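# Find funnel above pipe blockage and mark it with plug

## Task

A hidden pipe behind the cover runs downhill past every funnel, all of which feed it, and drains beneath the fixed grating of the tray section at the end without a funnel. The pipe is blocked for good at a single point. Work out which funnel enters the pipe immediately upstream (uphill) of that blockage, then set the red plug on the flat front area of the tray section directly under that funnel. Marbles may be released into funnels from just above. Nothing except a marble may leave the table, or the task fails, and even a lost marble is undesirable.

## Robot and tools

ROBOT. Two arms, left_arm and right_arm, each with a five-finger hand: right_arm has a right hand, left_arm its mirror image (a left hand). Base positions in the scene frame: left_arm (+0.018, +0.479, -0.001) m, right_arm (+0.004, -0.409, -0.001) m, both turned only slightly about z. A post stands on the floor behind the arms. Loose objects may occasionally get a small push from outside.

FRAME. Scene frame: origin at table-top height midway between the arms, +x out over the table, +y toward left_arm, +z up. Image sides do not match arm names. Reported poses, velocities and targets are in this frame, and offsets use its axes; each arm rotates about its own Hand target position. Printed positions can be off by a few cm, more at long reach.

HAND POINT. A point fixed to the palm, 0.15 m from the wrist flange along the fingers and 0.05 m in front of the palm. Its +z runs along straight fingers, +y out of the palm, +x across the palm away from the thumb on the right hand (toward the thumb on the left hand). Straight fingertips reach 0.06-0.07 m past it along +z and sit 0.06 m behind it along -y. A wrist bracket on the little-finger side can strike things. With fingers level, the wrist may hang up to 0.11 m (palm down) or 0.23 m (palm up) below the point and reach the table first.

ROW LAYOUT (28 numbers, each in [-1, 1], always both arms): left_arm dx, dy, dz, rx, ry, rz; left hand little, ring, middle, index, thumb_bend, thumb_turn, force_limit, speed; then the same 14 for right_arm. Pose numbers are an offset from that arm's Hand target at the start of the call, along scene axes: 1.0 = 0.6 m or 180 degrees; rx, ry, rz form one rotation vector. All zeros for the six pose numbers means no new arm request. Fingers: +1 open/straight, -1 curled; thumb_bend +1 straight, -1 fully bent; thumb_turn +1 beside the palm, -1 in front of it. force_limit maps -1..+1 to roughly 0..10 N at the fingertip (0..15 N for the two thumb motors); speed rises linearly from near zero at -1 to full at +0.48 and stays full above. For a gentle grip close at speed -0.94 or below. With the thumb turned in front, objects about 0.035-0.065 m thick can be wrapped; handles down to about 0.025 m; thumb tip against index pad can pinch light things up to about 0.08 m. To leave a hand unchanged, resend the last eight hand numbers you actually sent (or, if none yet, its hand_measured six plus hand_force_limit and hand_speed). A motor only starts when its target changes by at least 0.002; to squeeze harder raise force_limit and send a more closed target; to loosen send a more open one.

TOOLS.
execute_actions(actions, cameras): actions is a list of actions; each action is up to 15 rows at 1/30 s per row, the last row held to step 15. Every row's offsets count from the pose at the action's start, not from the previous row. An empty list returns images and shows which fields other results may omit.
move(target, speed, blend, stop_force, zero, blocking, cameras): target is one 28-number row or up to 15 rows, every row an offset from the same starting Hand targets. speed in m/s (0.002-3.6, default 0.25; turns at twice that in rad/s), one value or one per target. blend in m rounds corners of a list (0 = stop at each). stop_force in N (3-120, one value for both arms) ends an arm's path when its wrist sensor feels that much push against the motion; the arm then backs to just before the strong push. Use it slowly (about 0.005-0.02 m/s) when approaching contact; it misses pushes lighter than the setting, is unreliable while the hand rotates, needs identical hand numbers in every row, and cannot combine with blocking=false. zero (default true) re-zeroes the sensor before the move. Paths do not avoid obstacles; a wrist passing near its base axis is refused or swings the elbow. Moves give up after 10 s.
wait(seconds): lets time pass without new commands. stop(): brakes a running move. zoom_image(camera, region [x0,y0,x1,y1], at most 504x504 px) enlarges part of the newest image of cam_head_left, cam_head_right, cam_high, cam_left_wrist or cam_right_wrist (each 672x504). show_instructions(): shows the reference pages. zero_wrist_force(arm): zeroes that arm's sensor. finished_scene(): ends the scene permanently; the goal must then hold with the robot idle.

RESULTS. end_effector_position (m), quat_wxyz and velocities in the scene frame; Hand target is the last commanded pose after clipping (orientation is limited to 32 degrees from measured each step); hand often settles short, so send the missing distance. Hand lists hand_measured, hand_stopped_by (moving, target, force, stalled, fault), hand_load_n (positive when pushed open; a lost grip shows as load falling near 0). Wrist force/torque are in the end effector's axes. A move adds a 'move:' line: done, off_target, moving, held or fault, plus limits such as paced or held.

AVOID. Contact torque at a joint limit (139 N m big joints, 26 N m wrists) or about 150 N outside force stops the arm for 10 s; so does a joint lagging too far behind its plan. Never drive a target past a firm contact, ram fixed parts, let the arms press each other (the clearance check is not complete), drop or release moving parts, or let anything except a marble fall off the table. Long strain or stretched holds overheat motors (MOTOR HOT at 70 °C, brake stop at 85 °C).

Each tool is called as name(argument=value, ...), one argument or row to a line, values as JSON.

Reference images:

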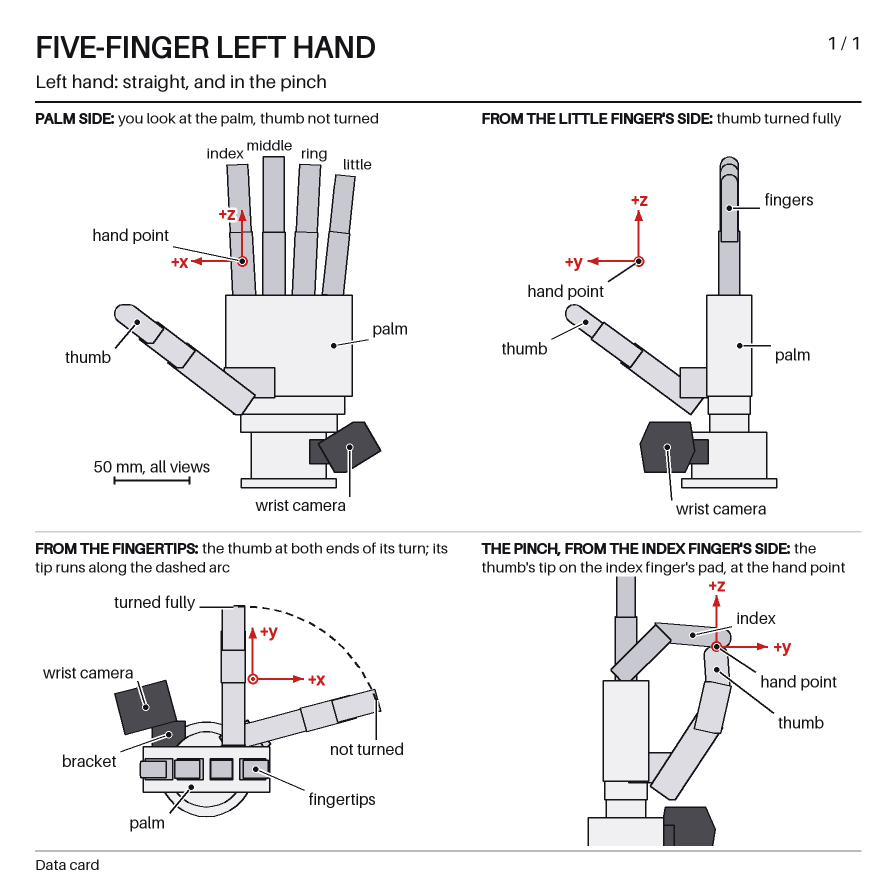

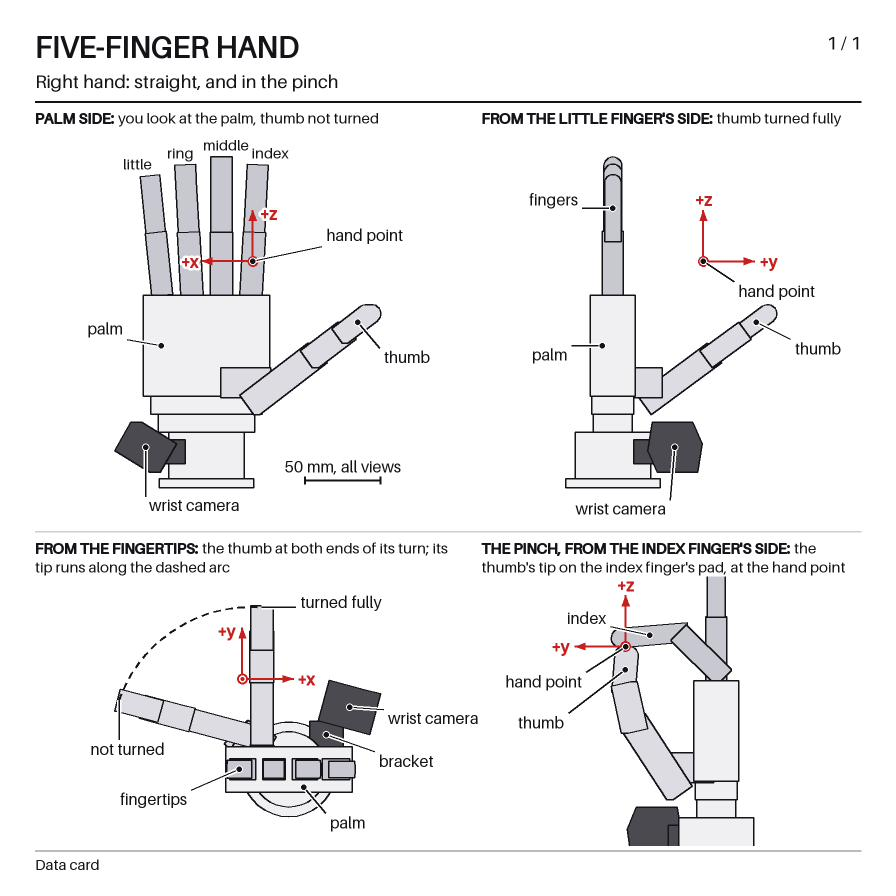

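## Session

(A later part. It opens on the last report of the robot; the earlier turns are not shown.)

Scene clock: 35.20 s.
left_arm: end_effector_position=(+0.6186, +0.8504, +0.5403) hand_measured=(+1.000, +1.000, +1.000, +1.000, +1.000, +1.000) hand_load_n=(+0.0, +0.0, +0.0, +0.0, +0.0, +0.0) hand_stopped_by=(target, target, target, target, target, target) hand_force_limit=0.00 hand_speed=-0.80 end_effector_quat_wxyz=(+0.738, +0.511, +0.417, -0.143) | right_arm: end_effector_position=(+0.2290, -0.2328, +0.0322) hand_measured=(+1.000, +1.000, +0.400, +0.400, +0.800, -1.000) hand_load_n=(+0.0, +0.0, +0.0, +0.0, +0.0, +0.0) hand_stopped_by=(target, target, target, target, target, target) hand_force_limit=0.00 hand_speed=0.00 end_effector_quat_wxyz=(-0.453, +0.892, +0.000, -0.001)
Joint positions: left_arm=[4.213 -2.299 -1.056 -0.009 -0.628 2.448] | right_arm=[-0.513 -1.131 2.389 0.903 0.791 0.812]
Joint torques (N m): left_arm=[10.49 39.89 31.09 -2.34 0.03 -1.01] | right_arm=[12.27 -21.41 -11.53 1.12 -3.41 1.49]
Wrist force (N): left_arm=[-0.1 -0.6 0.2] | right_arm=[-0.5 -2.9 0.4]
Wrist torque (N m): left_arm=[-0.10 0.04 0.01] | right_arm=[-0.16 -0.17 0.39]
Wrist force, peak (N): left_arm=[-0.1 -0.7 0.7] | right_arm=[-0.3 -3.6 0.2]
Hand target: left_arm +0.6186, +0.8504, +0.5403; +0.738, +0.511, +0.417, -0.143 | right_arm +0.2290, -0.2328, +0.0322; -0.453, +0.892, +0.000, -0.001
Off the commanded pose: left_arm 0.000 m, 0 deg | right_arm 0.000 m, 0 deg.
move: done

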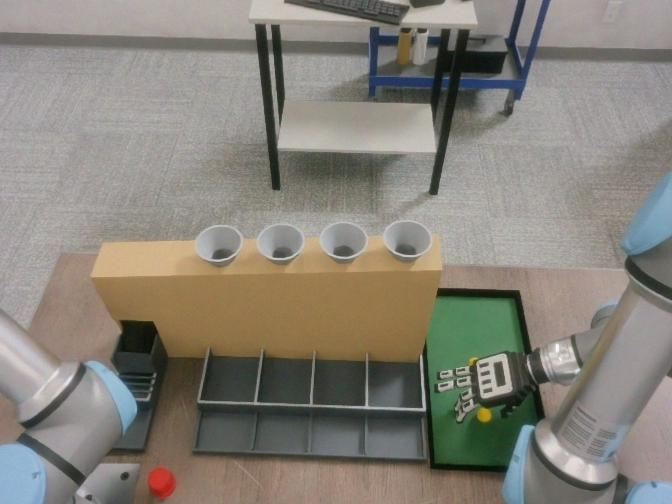

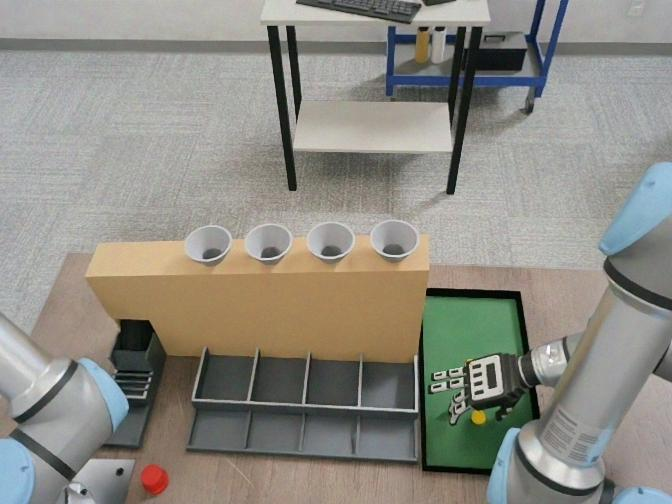

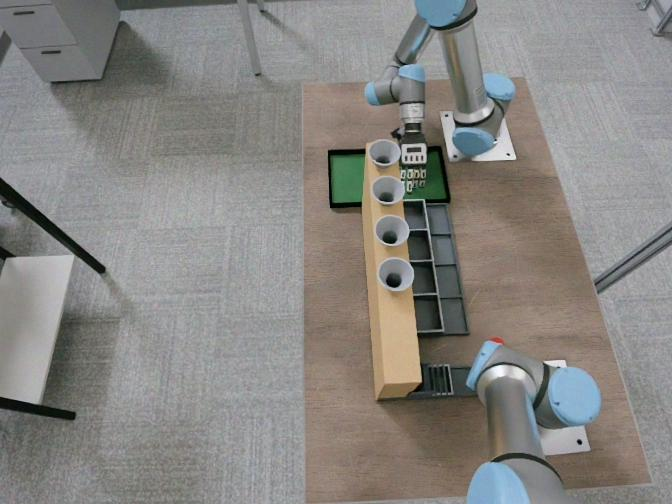

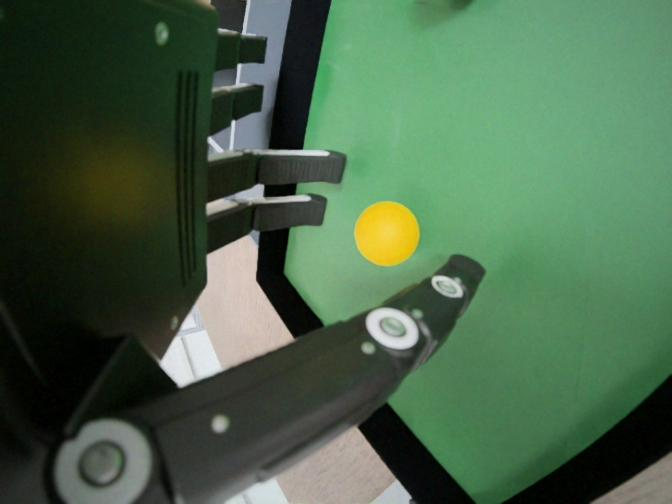

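move(
  target=[0,0,0,0,0,0,1,1,1,1,1,1,0,-0.8,0.0,0,-0.009,0,0,0,1,1,0.4,0.4,0.8,-1,0,0],
  speed=0.03,
  stop_force=5,
)

move(
  target=[0,0,0,0,0,0,1,1,1,1,1,1,0,-0.8,0.0,0,0,0,0,0,1,1,-0.3,-0.3,0.6,-1,-0.6,-0.8],
  speed=0.03,
  cameras=["cam_head_left","cam_head_right","cam_high","cam_right_wrist"],
)

zoom_image(
  camera="cam_head_left",
  region=[420, 340, 540, 460],
)

Scene clock: 37.03 s.
left_arm: end_effector_position=(+0.6186, +0.8504, +0.5403) hand_measured=(+1.000, +1.000, +1.000, +1.000, +1.000, +1.000) hand_load_n=(+0.0, +0.0, +0.0, +0.0, +0.0, +0.0) hand_stopped_by=(target, target, target, target, target, target) hand_force_limit=0.00 hand_speed=-0.80 end_effector_quat_wxyz=(+0.738, +0.511, +0.417, -0.143) | right_arm: end_effector_position=(+0.2290, -0.2328, +0.0269) hand_measured=(+1.000, +1.000, +0.400, +0.400, +0.800, -1.000) hand_load_n=(+0.0, +0.0, +0.0, +0.0, +0.0, +0.0) hand_stopped_by=(target, target, target, target, target, target) hand_force_limit=0.00 hand_speed=0.00 end_effector_quat_wxyz=(-0.453, +0.892, +0.000, -0.001)
Joint positions: left_arm=[4.213 -2.299 -1.056 -0.009 -0.628 2.448] | right_arm=[-0.513 -1.113 2.389 0.885 0.79 0.812]
Joint torques (N m): left_arm=[9.41 38.67 31 -2.24 -0.26 -0.93] | right_arm=[9.93 -29.61 -3.68 3.75 -1.76 1.25]
Wrist force (N): left_arm=[-0.1 -0.5 0.2] | right_arm=[-0.2 -8.2 -3.0]
Wrist torque (N m): left_arm=[-0.10 0.04 0.02] | right_arm=[-0.34 -0.12 0.28]
Wrist force, peak (N): left_arm=[0.2 -0.7 0.6] | right_arm=[-0.3 -9.8 -4.1]
Hand target: left_arm +0.6186, +0.8504, +0.5403; +0.738, +0.511, +0.417, -0.143 | right_arm +0.2290, -0.2328, +0.0269; -0.453, +0.892, +0.000, -0.001
Off the commanded pose: left_arm 0.000 m, 0 deg | right_arm 0.000 m, 0 deg.
move: contact (right_arm)

Scene clock: 38.47 s.
left_arm: end_effector_position=(+0.6186, +0.8504, +0.5403) hand_measured=(+1.000, +1.000, +1.000, +1.000, +1.000, +1.000) hand_load_n=(+0.0, +0.0, +0.0, +0.0, +0.0, +0.0) hand_stopped_by=(target, target, target, target, target, target) hand_force_limit=0.00 hand_speed=-0.80 end_effector_quat_wxyz=(+0.738, +0.511, +0.417, -0.143) | right_arm: end_effector_position=(+0.2290, -0.2328, +0.0269) hand_measured=(+1.000, +1.000, +0.328, -0.246, +0.600, -1.000) hand_load_n=(-0.5, +0.0, +0.0, +2.5, +3.5, -1.0) hand_stopped_by=(target, target, force, force, target, target) hand_force_limit=-0.60 hand_speed=-0.80 end_effector_quat_wxyz=(-0.453, +0.892, +0.000, -0.001)
Joint positions: left_arm=[4.213 -2.299 -1.056 -0.009 -0.628 2.448] | right_arm=[-0.513 -1.113 2.389 0.885 0.79 0.812]
Joint torques (N m): left_arm=[9.24 38.99 31.39 -2.3 -0.26 -1.04] | right_arm=[9.53 -29.37 -12.62 -0.35 0.49 1.23]
Wrist force (N): left_arm=[-0.1 -0.4 0.4] | right_arm=[-0.3 -8.9 -3.5]
Wrist torque (N m): left_arm=[-0.08 0.07 0.00] | right_arm=[-0.28 -0.05 0.22]
Wrist force, peak (N): left_arm=[-0.4 -0.7 0.6] | right_arm=[-1.0 -10.5 -4.7]
Hand target: left_arm +0.6186, +0.8504, +0.5403; +0.738, +0.511, +0.417, -0.143 | right_arm +0.2290, -0.2328, +0.0269; -0.453, +0.892, +0.000, -0.001
Off the commanded pose: left_arm 0.000 m, 0 deg | right_arm 0.000 m, 0 deg.
move: done

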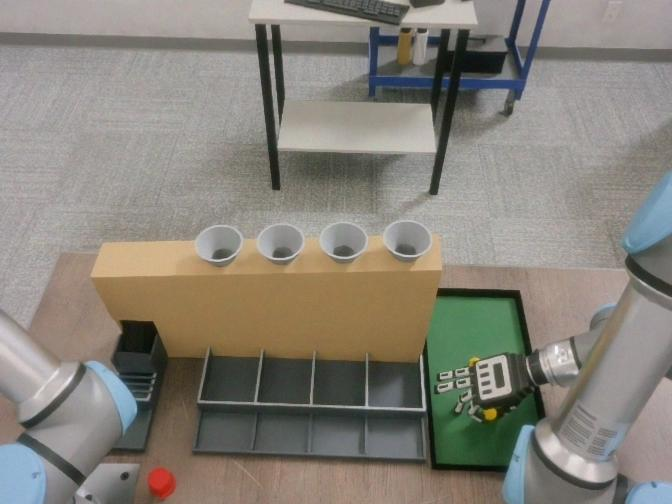

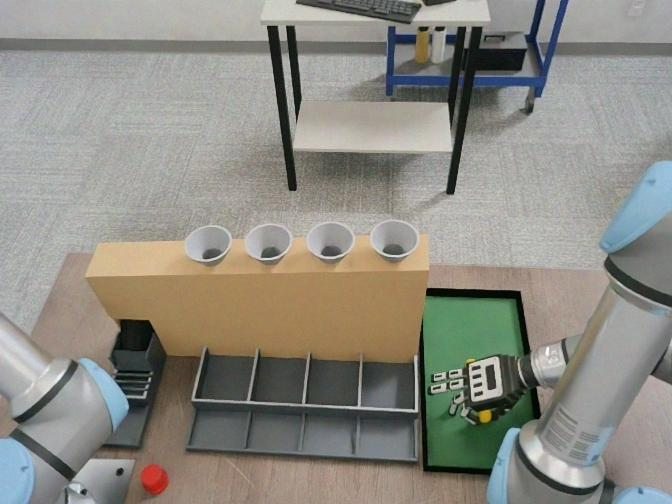

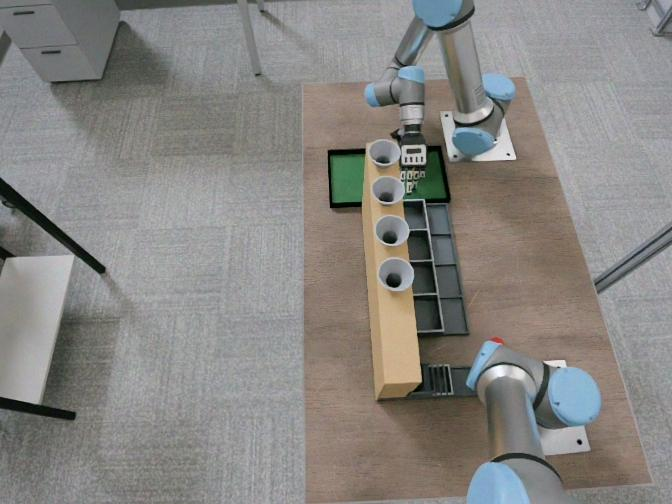

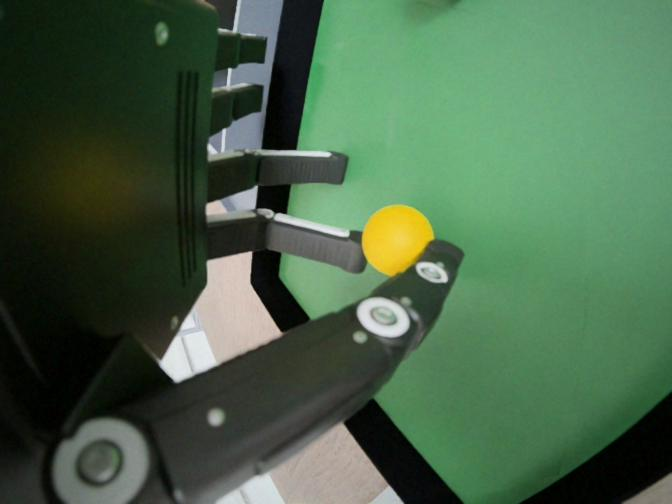

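Scaled by 4.200 from the camera's image (finer frame: 960x720).

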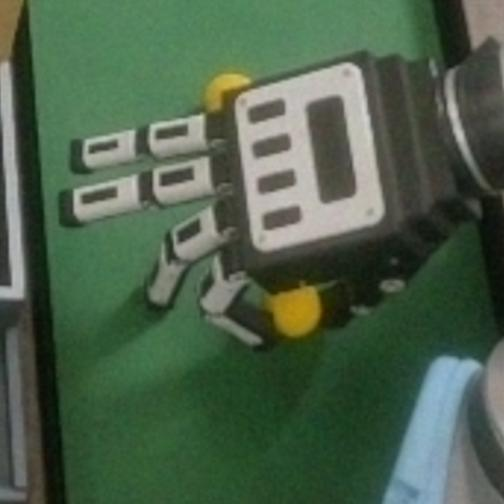

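move(
  target=[0,0,0,0,0,0,1,1,1,1,1,1,0,-0.8,0.0,0,0.004,0,0,0,1,1,-0.25,-0.35,0.58,-1,-0.5,-0.8],
  speed=0.03,
  cameras=["cam_right_wrist"],
)

Scene clock: 39.90 s.
left_arm: end_effector_position=(+0.6186, +0.8504, +0.5403) hand_measured=(+1.000, +1.000, +1.000, +1.000, +1.000, +1.000) hand_load_n=(+0.0, +0.0, +0.0, +0.0, +0.0, +0.0) hand_stopped_by=(target, target, target, target, target, target) hand_force_limit=0.00 hand_speed=-0.80 end_effector_quat_wxyz=(+0.738, +0.511, +0.417, -0.143) | right_arm: end_effector_position=(+0.2290, -0.2328, +0.0292) hand_measured=(+1.000, +1.000, -0.168, -0.246, +0.596, -1.000) hand_load_n=(+0.0, +0.0, +4.5, +1.5, +6.5, +0.0) hand_stopped_by=(target, target, force, force, force, target) hand_force_limit=-0.50 hand_speed=-0.80 end_effector_quat_wxyz=(-0.453, +0.892, +0.000, -0.001)
Joint positions: left_arm=[4.213 -2.299 -1.056 -0.009 -0.628 2.448] | right_arm=[-0.513 -1.121 2.389 0.893 0.79 0.812]
Joint torques (N m): left_arm=[10.33 39.05 30.91 -2.14 -0.55 -0.94] | right_arm=[7.18 -16.54 -11.81 2.25 1.91 1.39]
Wrist force (N): left_arm=[0.3 -0.6 0.2] | right_arm=[-0.4 -2.8 0.5]
Wrist torque (N m): left_arm=[-0.10 -0.02 0.04] | right_arm=[-0.14 -0.18 0.40]
Wrist force, peak (N): left_arm=[-0.1 -0.8 0.6] | right_arm=[-0.9 -10.4 -4.4]
Hand target: left_arm +0.6186, +0.8504, +0.5403; +0.738, +0.511, +0.417, -0.143 | right_arm +0.2290, -0.2328, +0.0293; -0.453, +0.892, +0.000, -0.001
Off the commanded pose: left_arm 0.000 m, 0 deg | right_arm 0.000 m, 0 deg.
move: done

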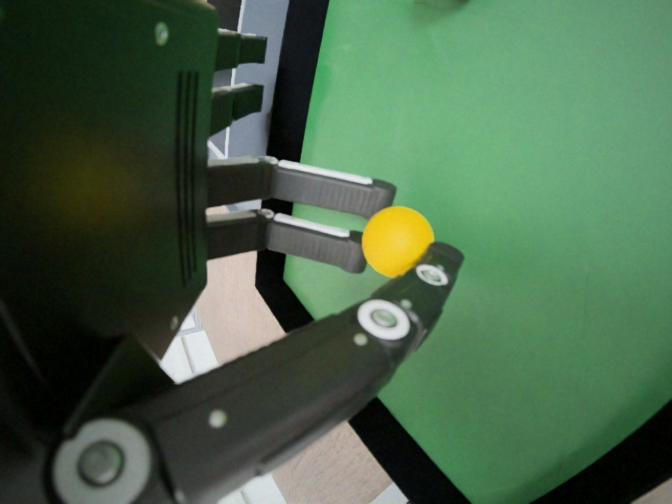

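move(
  target=[0,0,0,0,0,0,1,1,1,1,1,1,0,-0.8,0.0,0,0.1,0,0,0,1,1,-0.25,-0.35,0.58,-1,-0.5,-0.8],
  speed=0.1,
  cameras=["cam_right_wrist","cam_head_left"],
)

Scene clock: 42.03 s.
left_arm: end_effector_position=(+0.6186, +0.8504, +0.5403) hand_measured=(+1.000, +1.000, +1.000, +1.000, +1.000, +1.000) hand_load_n=(+0.0, +0.0, +0.0, +0.0, +0.0, +0.0) hand_stopped_by=(target, target, target, target, target, target) hand_force_limit=0.00 hand_speed=-0.80 end_effector_quat_wxyz=(+0.738, +0.511, +0.417, -0.143) | right_arm: end_effector_position=(+0.2291, -0.2328, +0.0892) hand_measured=(+1.000, +1.000, -0.168, -0.246, +0.596, -1.000) hand_load_n=(+0.0, +0.0, +4.0, +1.5, +6.0, +0.0) hand_stopped_by=(target, target, force, force, force, target) hand_force_limit=-0.50 hand_speed=-0.80 end_effector_quat_wxyz=(-0.453, +0.892, +0.000, -0.001)
Joint positions: left_arm=[4.213 -2.299 -1.056 -0.009 -0.628 2.448] | right_arm=[-0.513 -1.309 2.369 1.101 0.79 0.812]
Joint torques (N m): left_arm=[10.09 38.83 31.24 -2.15 -0.51 -1.05] | right_arm=[-9.52 -25.87 0.71 4.72 1.91 -1.29]
Wrist force (N): left_arm=[0.2 -0.3 0.7] | right_arm=[-0.5 -2.9 0.4]
Wrist torque (N m): left_arm=[-0.10 0.01 0.02] | right_arm=[-0.16 -0.19 0.37]
Wrist force, peak (N): left_arm=[-0.1 -0.8 0.4] | right_arm=[-0.2 -3.9 -0.1]
Hand target: left_arm +0.6186, +0.8504, +0.5403; +0.738, +0.511, +0.417, -0.143 | right_arm +0.2290, -0.2328, +0.0893; -0.453, +0.892, +0.000, -0.001
Off the commanded pose: left_arm 0.000 m, 0 deg | right_arm 0.000 m, 0 deg.
move: done
Images, in order (width x height): cam_head_left 672x504, cam_right_wrist 672x504.

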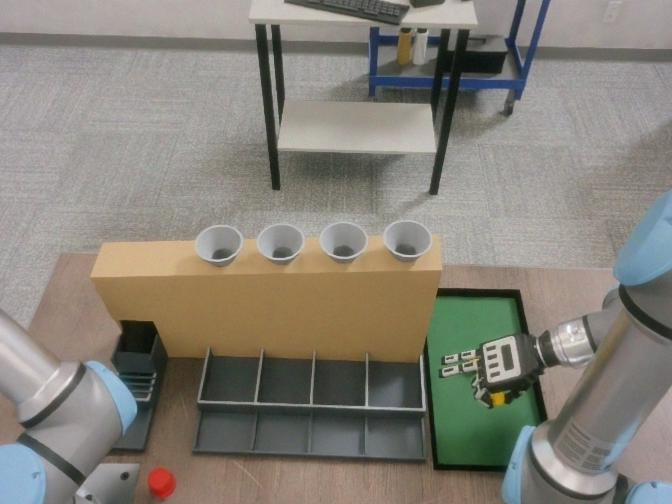

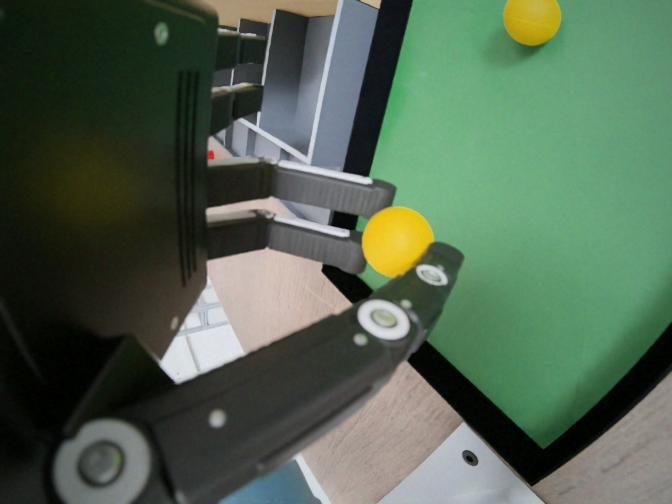

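move(
  target=[
    [0,0,0,0,0,0,1,1,1,1,1,1,0,-0.8,0.05,-0.02,0.52,0,0,0,1,1,-0.25,-0.35,0.58,-1,-0.5,-0.8],
    [0,0,0,0,0,0,1,1,1,1,1,1,0,-0.8,0.2,0.1,0.60,0.089,0,0,1,1,-0.25,-0.35,0.58,-1,-0.5,-0.8],
    [0,0,0,0,0,0,1,1,1,1,1,1,0,-0.8,0.285,0.55,0.60,0.089,0,0,1,1,-0.25,-0.35,0.58,-1,-0.5,-0.8],
  ],
  speed=0.25,
  blend=0.03,
  cameras=["all"],
)

Scene clock: 45.77 s.
left_arm: end_effector_position=(+0.6186, +0.8504, +0.5403) hand_measured=(+1.000, +1.000, +1.000, +1.000, +1.000, +1.000) hand_load_n=(+0.0, +0.0, +0.0, +0.0, +0.0, +0.0) hand_stopped_by=(target, target, target, target, target, target) hand_force_limit=0.00 hand_speed=-0.80 end_effector_quat_wxyz=(+0.738, +0.511, +0.417, -0.143) | right_arm: end_effector_position=(+0.4000, +0.0971, +0.4493) hand_measured=(+1.000, +1.000, -0.168, -0.246, +0.596, -1.000) hand_load_n=(+0.0, +0.0, +4.5, +1.5, +6.0, +0.0) hand_stopped_by=(target, target, force, force, force, target) hand_force_limit=-0.50 hand_speed=-0.80 end_effector_quat_wxyz=(-0.572, +0.820, +0.000, -0.001) end_effector_velocity=(-0.001, +0.001, +0.002) end_effector_angular_velocity=(+0.001, +0.000, +0.000)
Joint positions: left_arm=[4.213 -2.299 -1.056 -0.009 -0.628 2.448] | right_arm=[0.336 -1.077 0.758 1.157 0.482 2.365]
Joint velocities: left_arm=[within noise] | right_arm=[0.002 -0.001 -0.004 0 0.002 0.005]
Joint torques (N m): left_arm=[10.59 40.13 30.49 -1.96 -0.74 -0.96] | right_arm=[11.85 -32.54 -29.02 -0.67 -1.51 1.8]
Wrist force (N): left_arm=[-0.2 -0.4 0.4] | right_arm=[-0.5 -2.9 1.4]
Wrist torque (N m): left_arm=[-0.08 0.06 0.00] | right_arm=[-0.16 -0.14 0.29]
Wrist force, peak (N): left_arm=[0.0 -0.6 0.9] | right_arm=[-0.1 -3.6 3.2]
Hand target: left_arm +0.6186, +0.8504, +0.5403; +0.738, +0.511, +0.417, -0.143 | right_arm +0.4000, +0.0972, +0.4493; -0.572, +0.820, +0.000, -0.001
Off the commanded pose: left_arm 0.000 m, 0 deg | right_arm 0.000 m, 0 deg.
move: done

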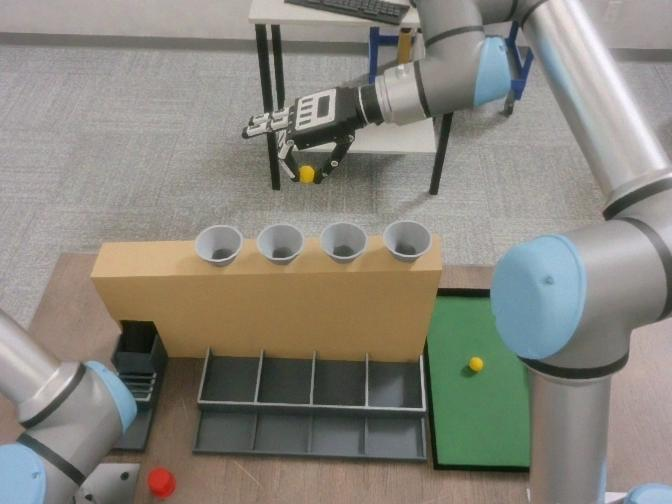

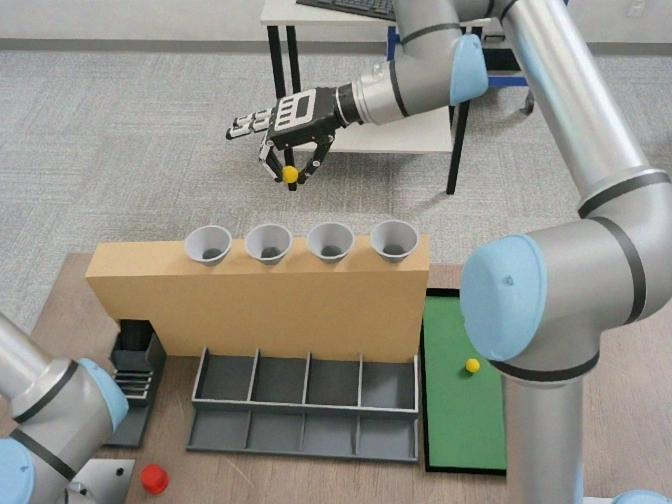

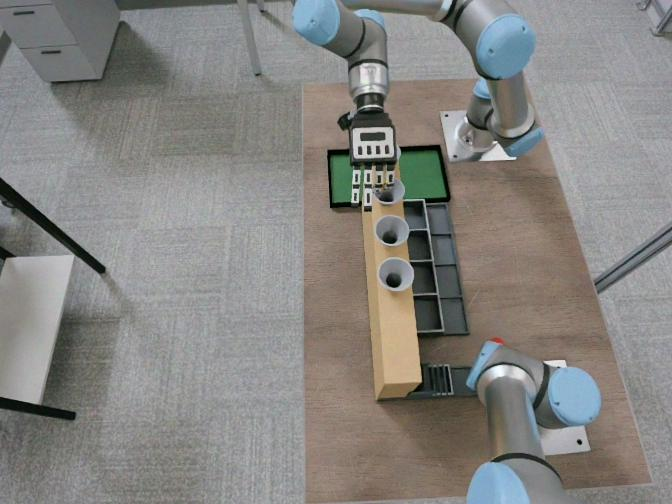

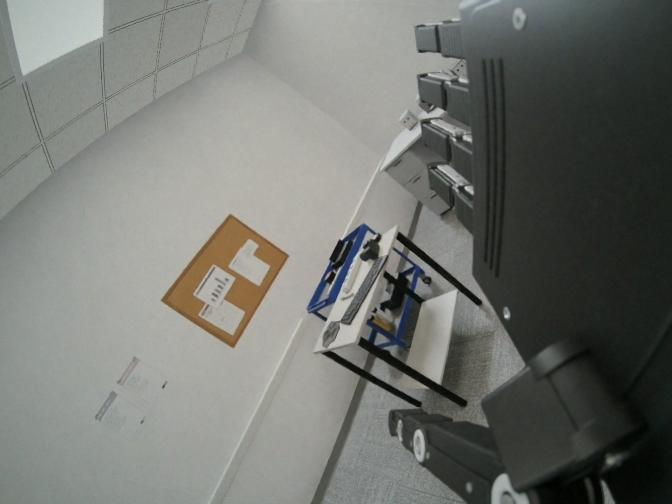

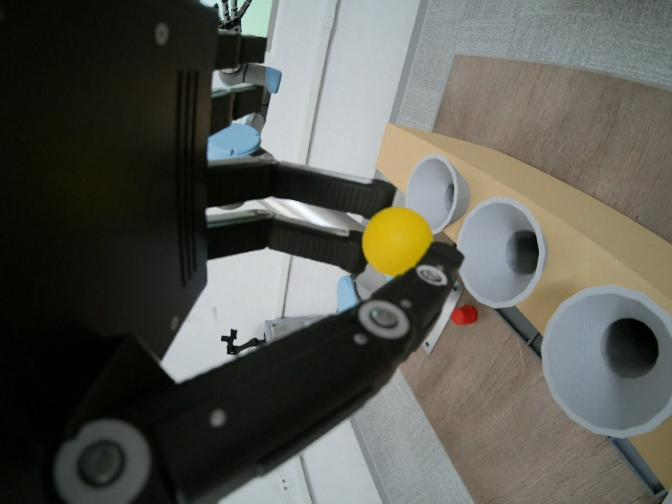

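move(
  target=[0,0,0,0,0,0,1,1,1,1,1,1,0,-0.8,0.0,0.092,0,0,0,0,1,1,-0.25,-0.35,0.58,-1,-0.5,-0.8],
  speed=0.2,
  cameras=["cam_head_left","cam_head_right","cam_high","cam_right_wrist"],
)

zoom_image(
  camera="cam_high",
  region=[320, 120, 440, 320],
)

zoom_image(
  camera="cam_head_left",
  region=[200, 90, 400, 290],
)

Scene clock: 47.20 s.
left_arm: end_effector_position=(+0.6186, +0.8504, +0.5403) hand_measured=(+1.000, +1.000, +1.000, +1.000, +1.000, +1.000) hand_load_n=(+0.0, +0.0, +0.0, +0.0, +0.0, +0.0) hand_stopped_by=(target, target, target, target, target, target) hand_force_limit=0.00 hand_speed=-0.80 end_effector_quat_wxyz=(+0.738, +0.511, +0.417, -0.143) | right_arm: end_effector_position=(+0.4000, +0.1523, +0.4492) hand_measured=(+1.000, +1.000, -0.168, -0.246, +0.596, -1.000) hand_load_n=(+0.0, +0.0, +4.0, +1.5, +6.0, +0.0) hand_stopped_by=(target, target, force, force, force, target) hand_force_limit=-0.50 hand_speed=-0.80 end_effector_quat_wxyz=(-0.572, +0.820, +0.000, -0.001)
Joint positions: left_arm=[4.213 -2.299 -1.056 -0.009 -0.628 2.448] | right_arm=[0.435 -0.975 0.571 1.12 0.553 2.506]
Joint torques (N m): left_arm=[9.36 39.46 29.38 -2.02 -0.91 -0.79] | right_arm=[9.71 -40.44 -28.91 -0.43 -0.8 1.62]
Wrist force (N): left_arm=[-0.2 -0.3 0.4] | right_arm=[-0.3 -2.9 1.3]
Wrist torque (N m): left_arm=[-0.07 0.05 0.01] | right_arm=[-0.12 -0.16 0.30]
Wrist force, peak (N): left_arm=[0.3 -0.8 0.3] | right_arm=[-0.2 -3.5 2.8]
Hand target: left_arm +0.6186, +0.8504, +0.5403; +0.738, +0.511, +0.417, -0.143 | right_arm +0.4000, +0.1524, +0.4493; -0.572, +0.820, +0.000, -0.001
Off the commanded pose: left_arm 0.000 m, 0 deg | right_arm 0.000 m, 0 deg.
move: done

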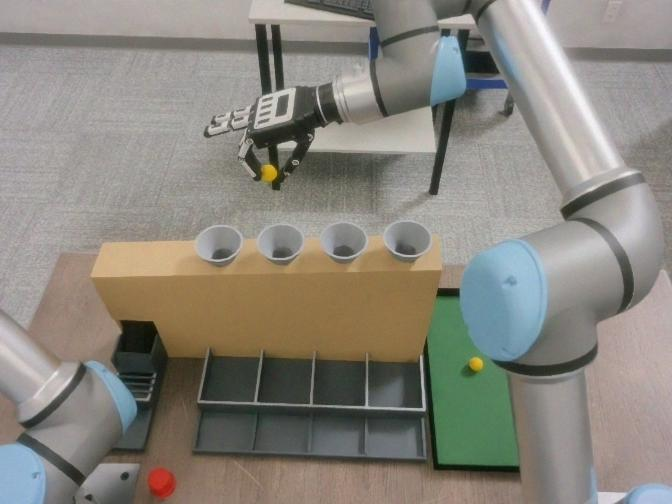

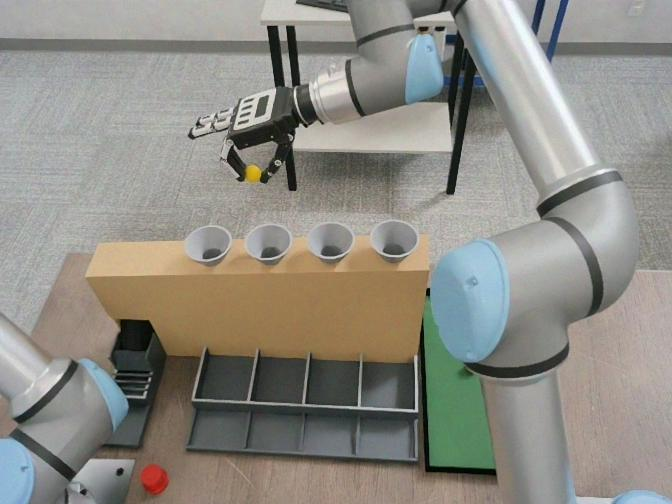

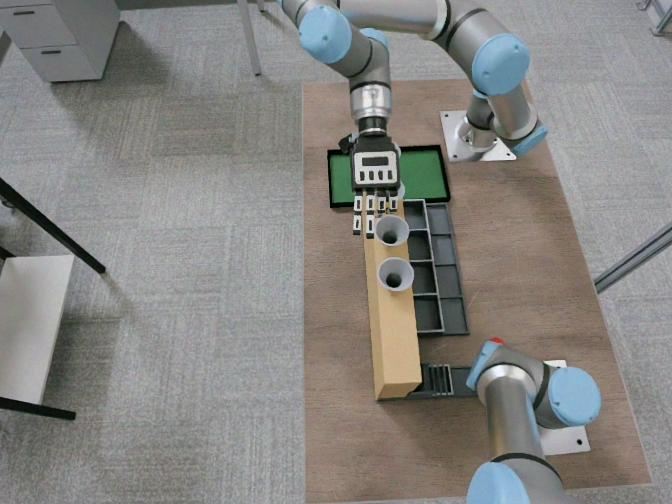

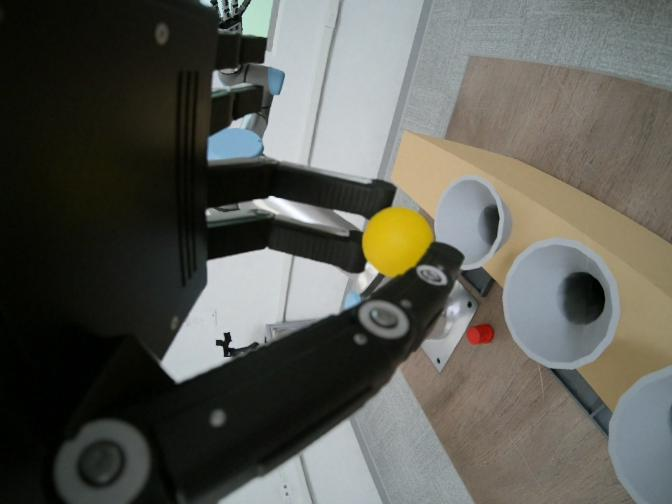

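Scaled by 2.520 from the camera's image (finer frame: 960x720).

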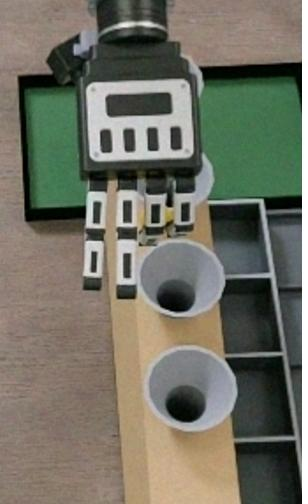

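Scaled by 2.520 from the camera's image (finer frame: 960x720).

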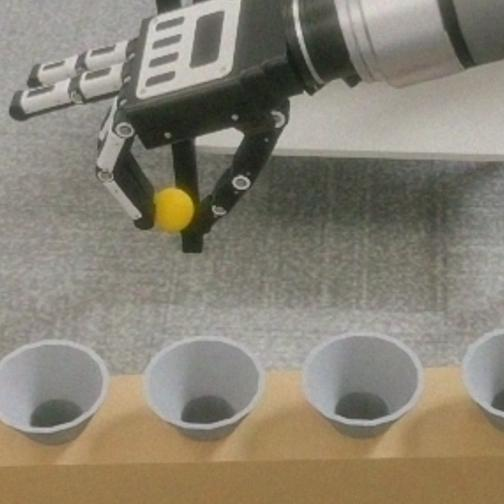

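move(
  target=[0,0,0,0,0,0,1,1,1,1,1,1,0,-0.8,-0.067,0.0,-0.05,0,0,0,1,1,-0.25,-0.35,0.58,-1,-0.5,-0.8],
  speed=0.15,
  cameras=["cam_head_left","cam_head_right","cam_high","cam_right_wrist"],
)

zoom_image(
  camera="cam_high",
  region=[320, 120, 440, 320],
)

zoom_image(
  camera="cam_head_left",
  region=[200, 90, 400, 290],
)

Scene clock: 48.77 s.
left_arm: end_effector_position=(+0.6186, +0.8504, +0.5403) hand_measured=(+1.000, +1.000, +1.000, +1.000, +1.000, +1.000) hand_load_n=(-0.5, +0.0, +0.0, +0.0, +0.0, +0.0) hand_stopped_by=(target, target, target, target, target, target) hand_force_limit=0.00 hand_speed=-0.80 end_effector_quat_wxyz=(+0.738, +0.511, +0.417, -0.143) | right_arm: end_effector_position=(+0.3598, +0.1524, +0.4192) hand_measured=(+1.000, +1.000, -0.168, -0.246, +0.596, -1.000) hand_load_n=(+0.0, +0.0, +4.0, +1.5, +6.0, +0.0) hand_stopped_by=(target, target, force, force, force, target) hand_force_limit=-0.50 hand_speed=-0.80 end_effector_quat_wxyz=(-0.572, +0.820, +0.000, -0.001)
Joint positions: left_arm=[4.213 -2.299 -1.056 -0.009 -0.628 2.448] | right_arm=[0.469 -1.121 0.876 0.927 0.579 2.547]
Joint torques (N m): left_arm=[8.09 40 30.28 -2.14 -1.01 -0.82] | right_arm=[-5.65 -45.1 -13.12 -0.85 -3.82 -1.08]
Wrist force (N): left_arm=[0.1 -0.3 0.3] | right_arm=[-0.4 -3.1 1.2]
Wrist torque (N m): left_arm=[-0.06 0.01 0.01] | right_arm=[-0.16 -0.15 0.41]
Wrist force, peak (N): left_arm=[0.1 -0.7 0.6] | right_arm=[0.9 -3.9 0.8]
Hand target: left_arm +0.6186, +0.8504, +0.5403; +0.738, +0.511, +0.417, -0.143 | right_arm +0.3598, +0.1524, +0.4193; -0.572, +0.820, +0.000, -0.001
Off the commanded pose: left_arm 0.000 m, 0 deg | right_arm 0.000 m, 0 deg.
move: done

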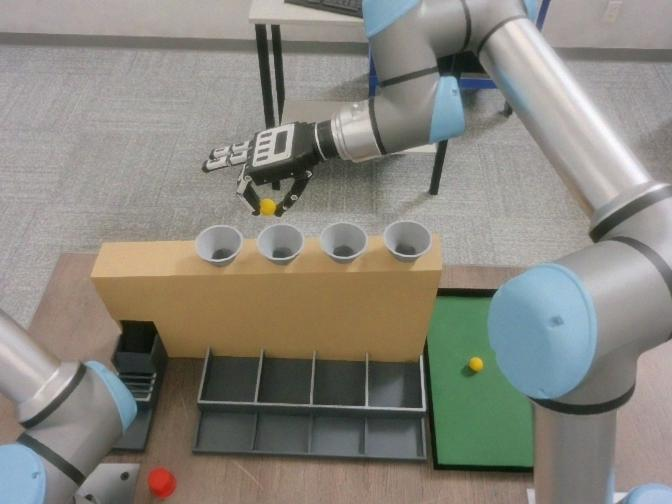

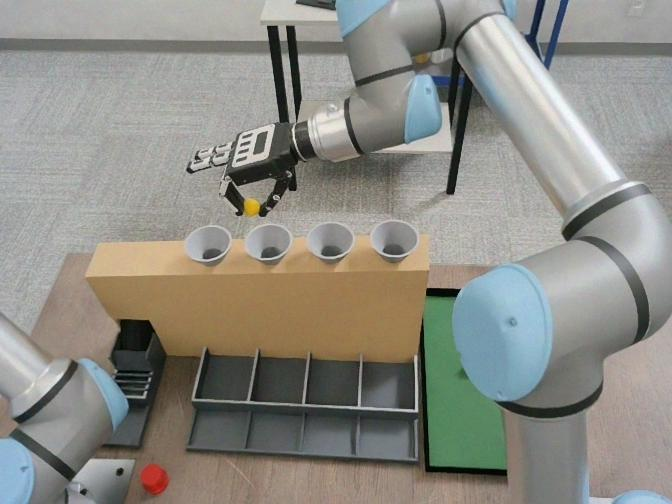

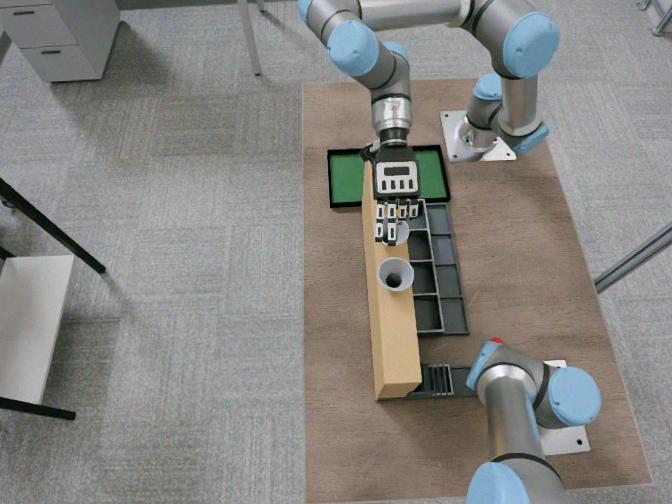

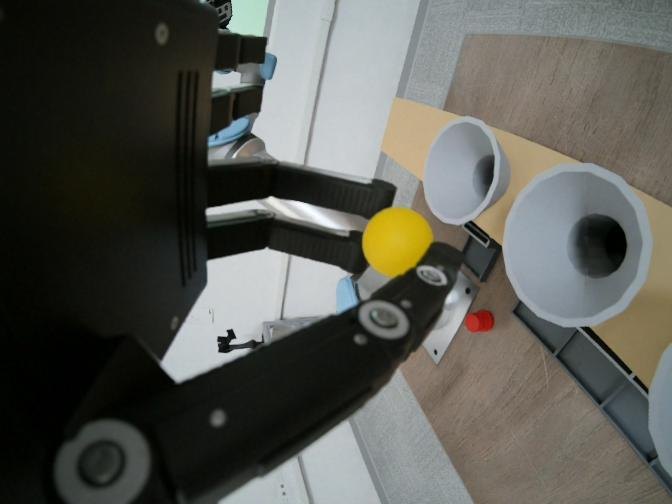

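Scaled by 2.520 from the camera's image (finer frame: 960x720).

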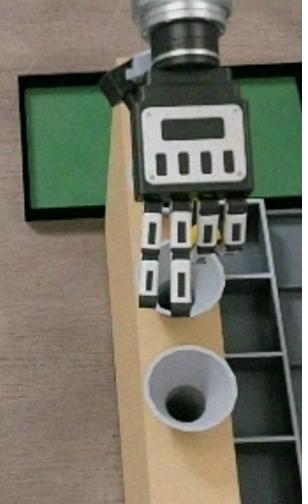

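Scaled by 2.520 from the camera's image (finer frame: 960x720).

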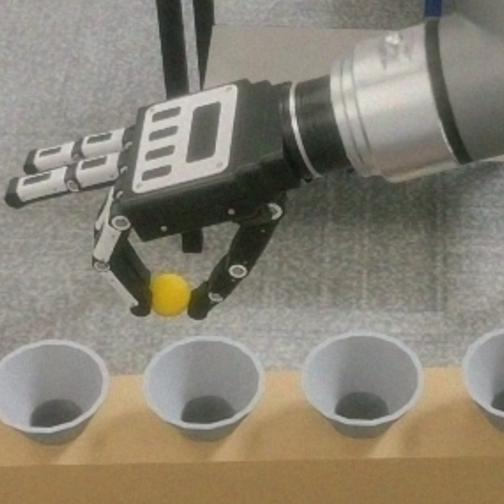

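move(
  target=[0,0,0,0,0,0,1,1,1,1,1,1,0,-0.8,0.0117,-0.0167,-0.0733,0,0,0,1,1,-0.25,-0.35,0.58,-1,-0.5,-0.8],
  speed=0.08,
  stop_force=5,
  cameras=["cam_head_left","cam_head_right","cam_high","cam_right_wrist"],
)

zoom_image(
  camera="cam_high",
  region=[350, 180, 430, 260],
)

zoom_image(
  camera="cam_head_left",
  region=[200, 150, 340, 290],
)

zoom_image(
  camera="cam_head_right",
  region=[190, 150, 330, 290],
)

Scene clock: 51.60 s.
left_arm: end_effector_position=(+0.6186, +0.8504, +0.5403) hand_measured=(+1.000, +1.000, +1.000, +1.000, +1.000, +1.000) hand_load_n=(+0.0, +0.0, +0.0, +0.0, +0.0, +0.0) hand_stopped_by=(target, target, target, target, target, target) hand_force_limit=0.00 hand_speed=-0.80 end_effector_quat_wxyz=(+0.738, +0.511, +0.417, -0.143) | right_arm: end_effector_position=(+0.3668, +0.1424, +0.3753) hand_measured=(+1.000, +1.000, -0.168, -0.246, +0.596, -1.000) hand_load_n=(+0.0, +0.0, +4.0, +1.5, +6.0, +0.0) hand_stopped_by=(target, target, force, force, force, target) hand_force_limit=-0.50 hand_speed=-0.80 end_effector_quat_wxyz=(-0.572, +0.820, +0.000, -0.001)
Joint positions: left_arm=[4.213 -2.299 -1.056 -0.009 -0.628 2.448] | right_arm=[0.445 -1.144 1.027 0.822 0.56 2.518]
Joint torques (N m): left_arm=[9.17 38.96 30.59 -2.19 -1.36 -0.66] | right_arm=[11.99 -31.17 -13.35 -0.78 2.01 0.55]
Wrist force (N): left_arm=[0.2 -0.2 0.5] | right_arm=[-0.3 -2.8 1.2]
Wrist torque (N m): left_arm=[-0.06 0.01 0.02] | right_arm=[-0.12 -0.16 0.33]
Wrist force, peak (N): left_arm=[-0.2 -0.6 0.7] | right_arm=[-0.7 -3.9 1.0]
Hand target: left_arm +0.6186, +0.8504, +0.5403; +0.738, +0.511, +0.417, -0.143 | right_arm +0.3668, +0.1424, +0.3753; -0.572, +0.820, +0.000, -0.001
Off the commanded pose: left_arm 0.000 m, 0 deg | right_arm 0.000 m, 0 deg.
move: done

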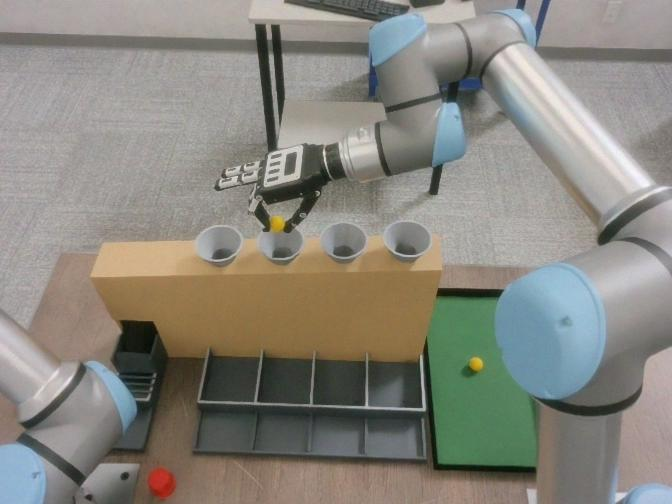

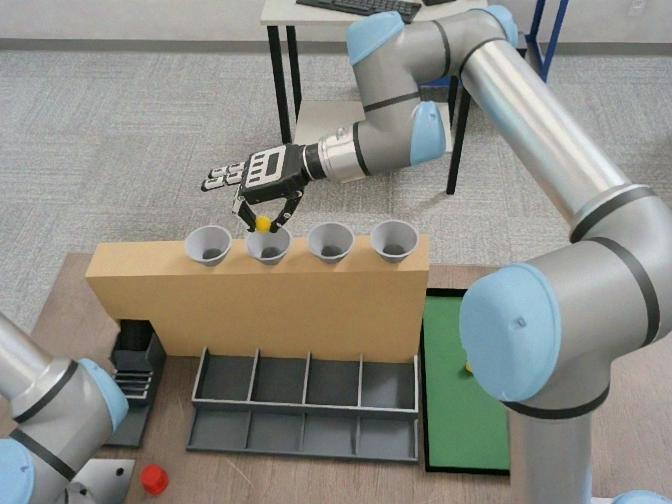

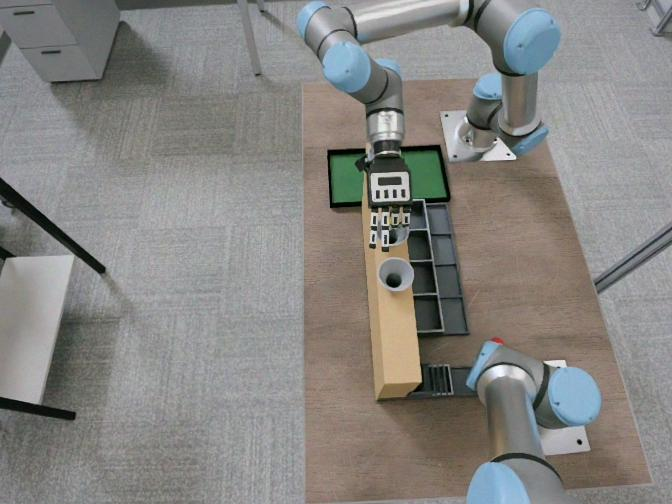

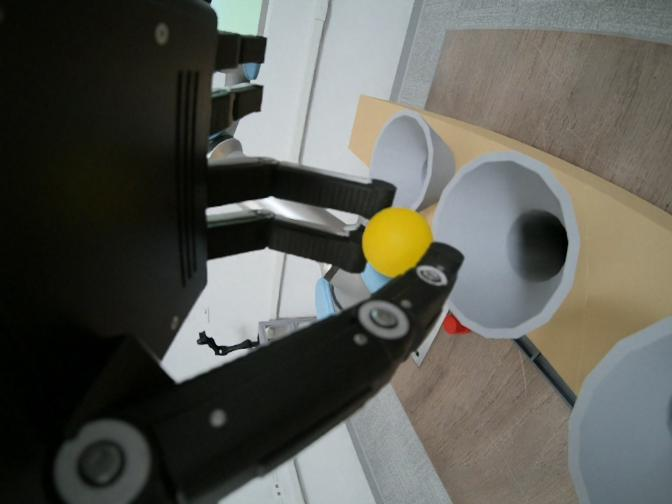

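Scaled by 6.300 from the camera's image (finer frame: 960x720).

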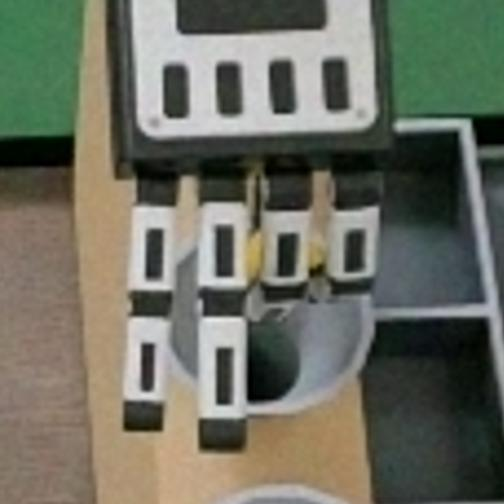

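Scaled by 3.600 from the camera's image (finer frame: 960x720).

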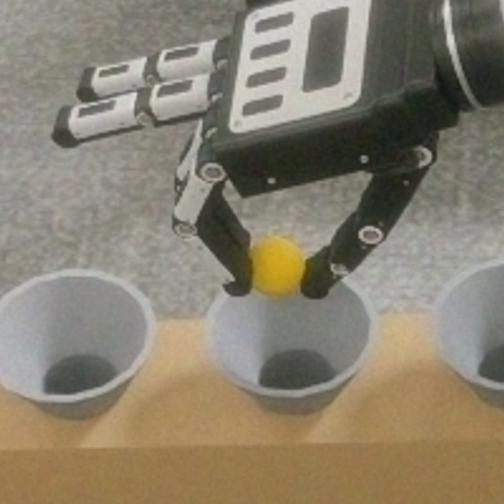

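Scaled by 3.600 from the camera's image (finer frame: 960x720).

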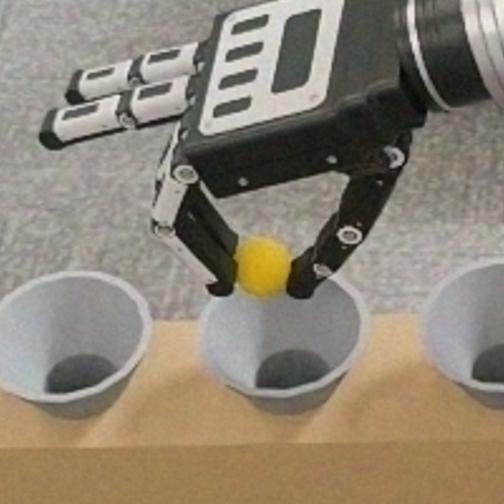

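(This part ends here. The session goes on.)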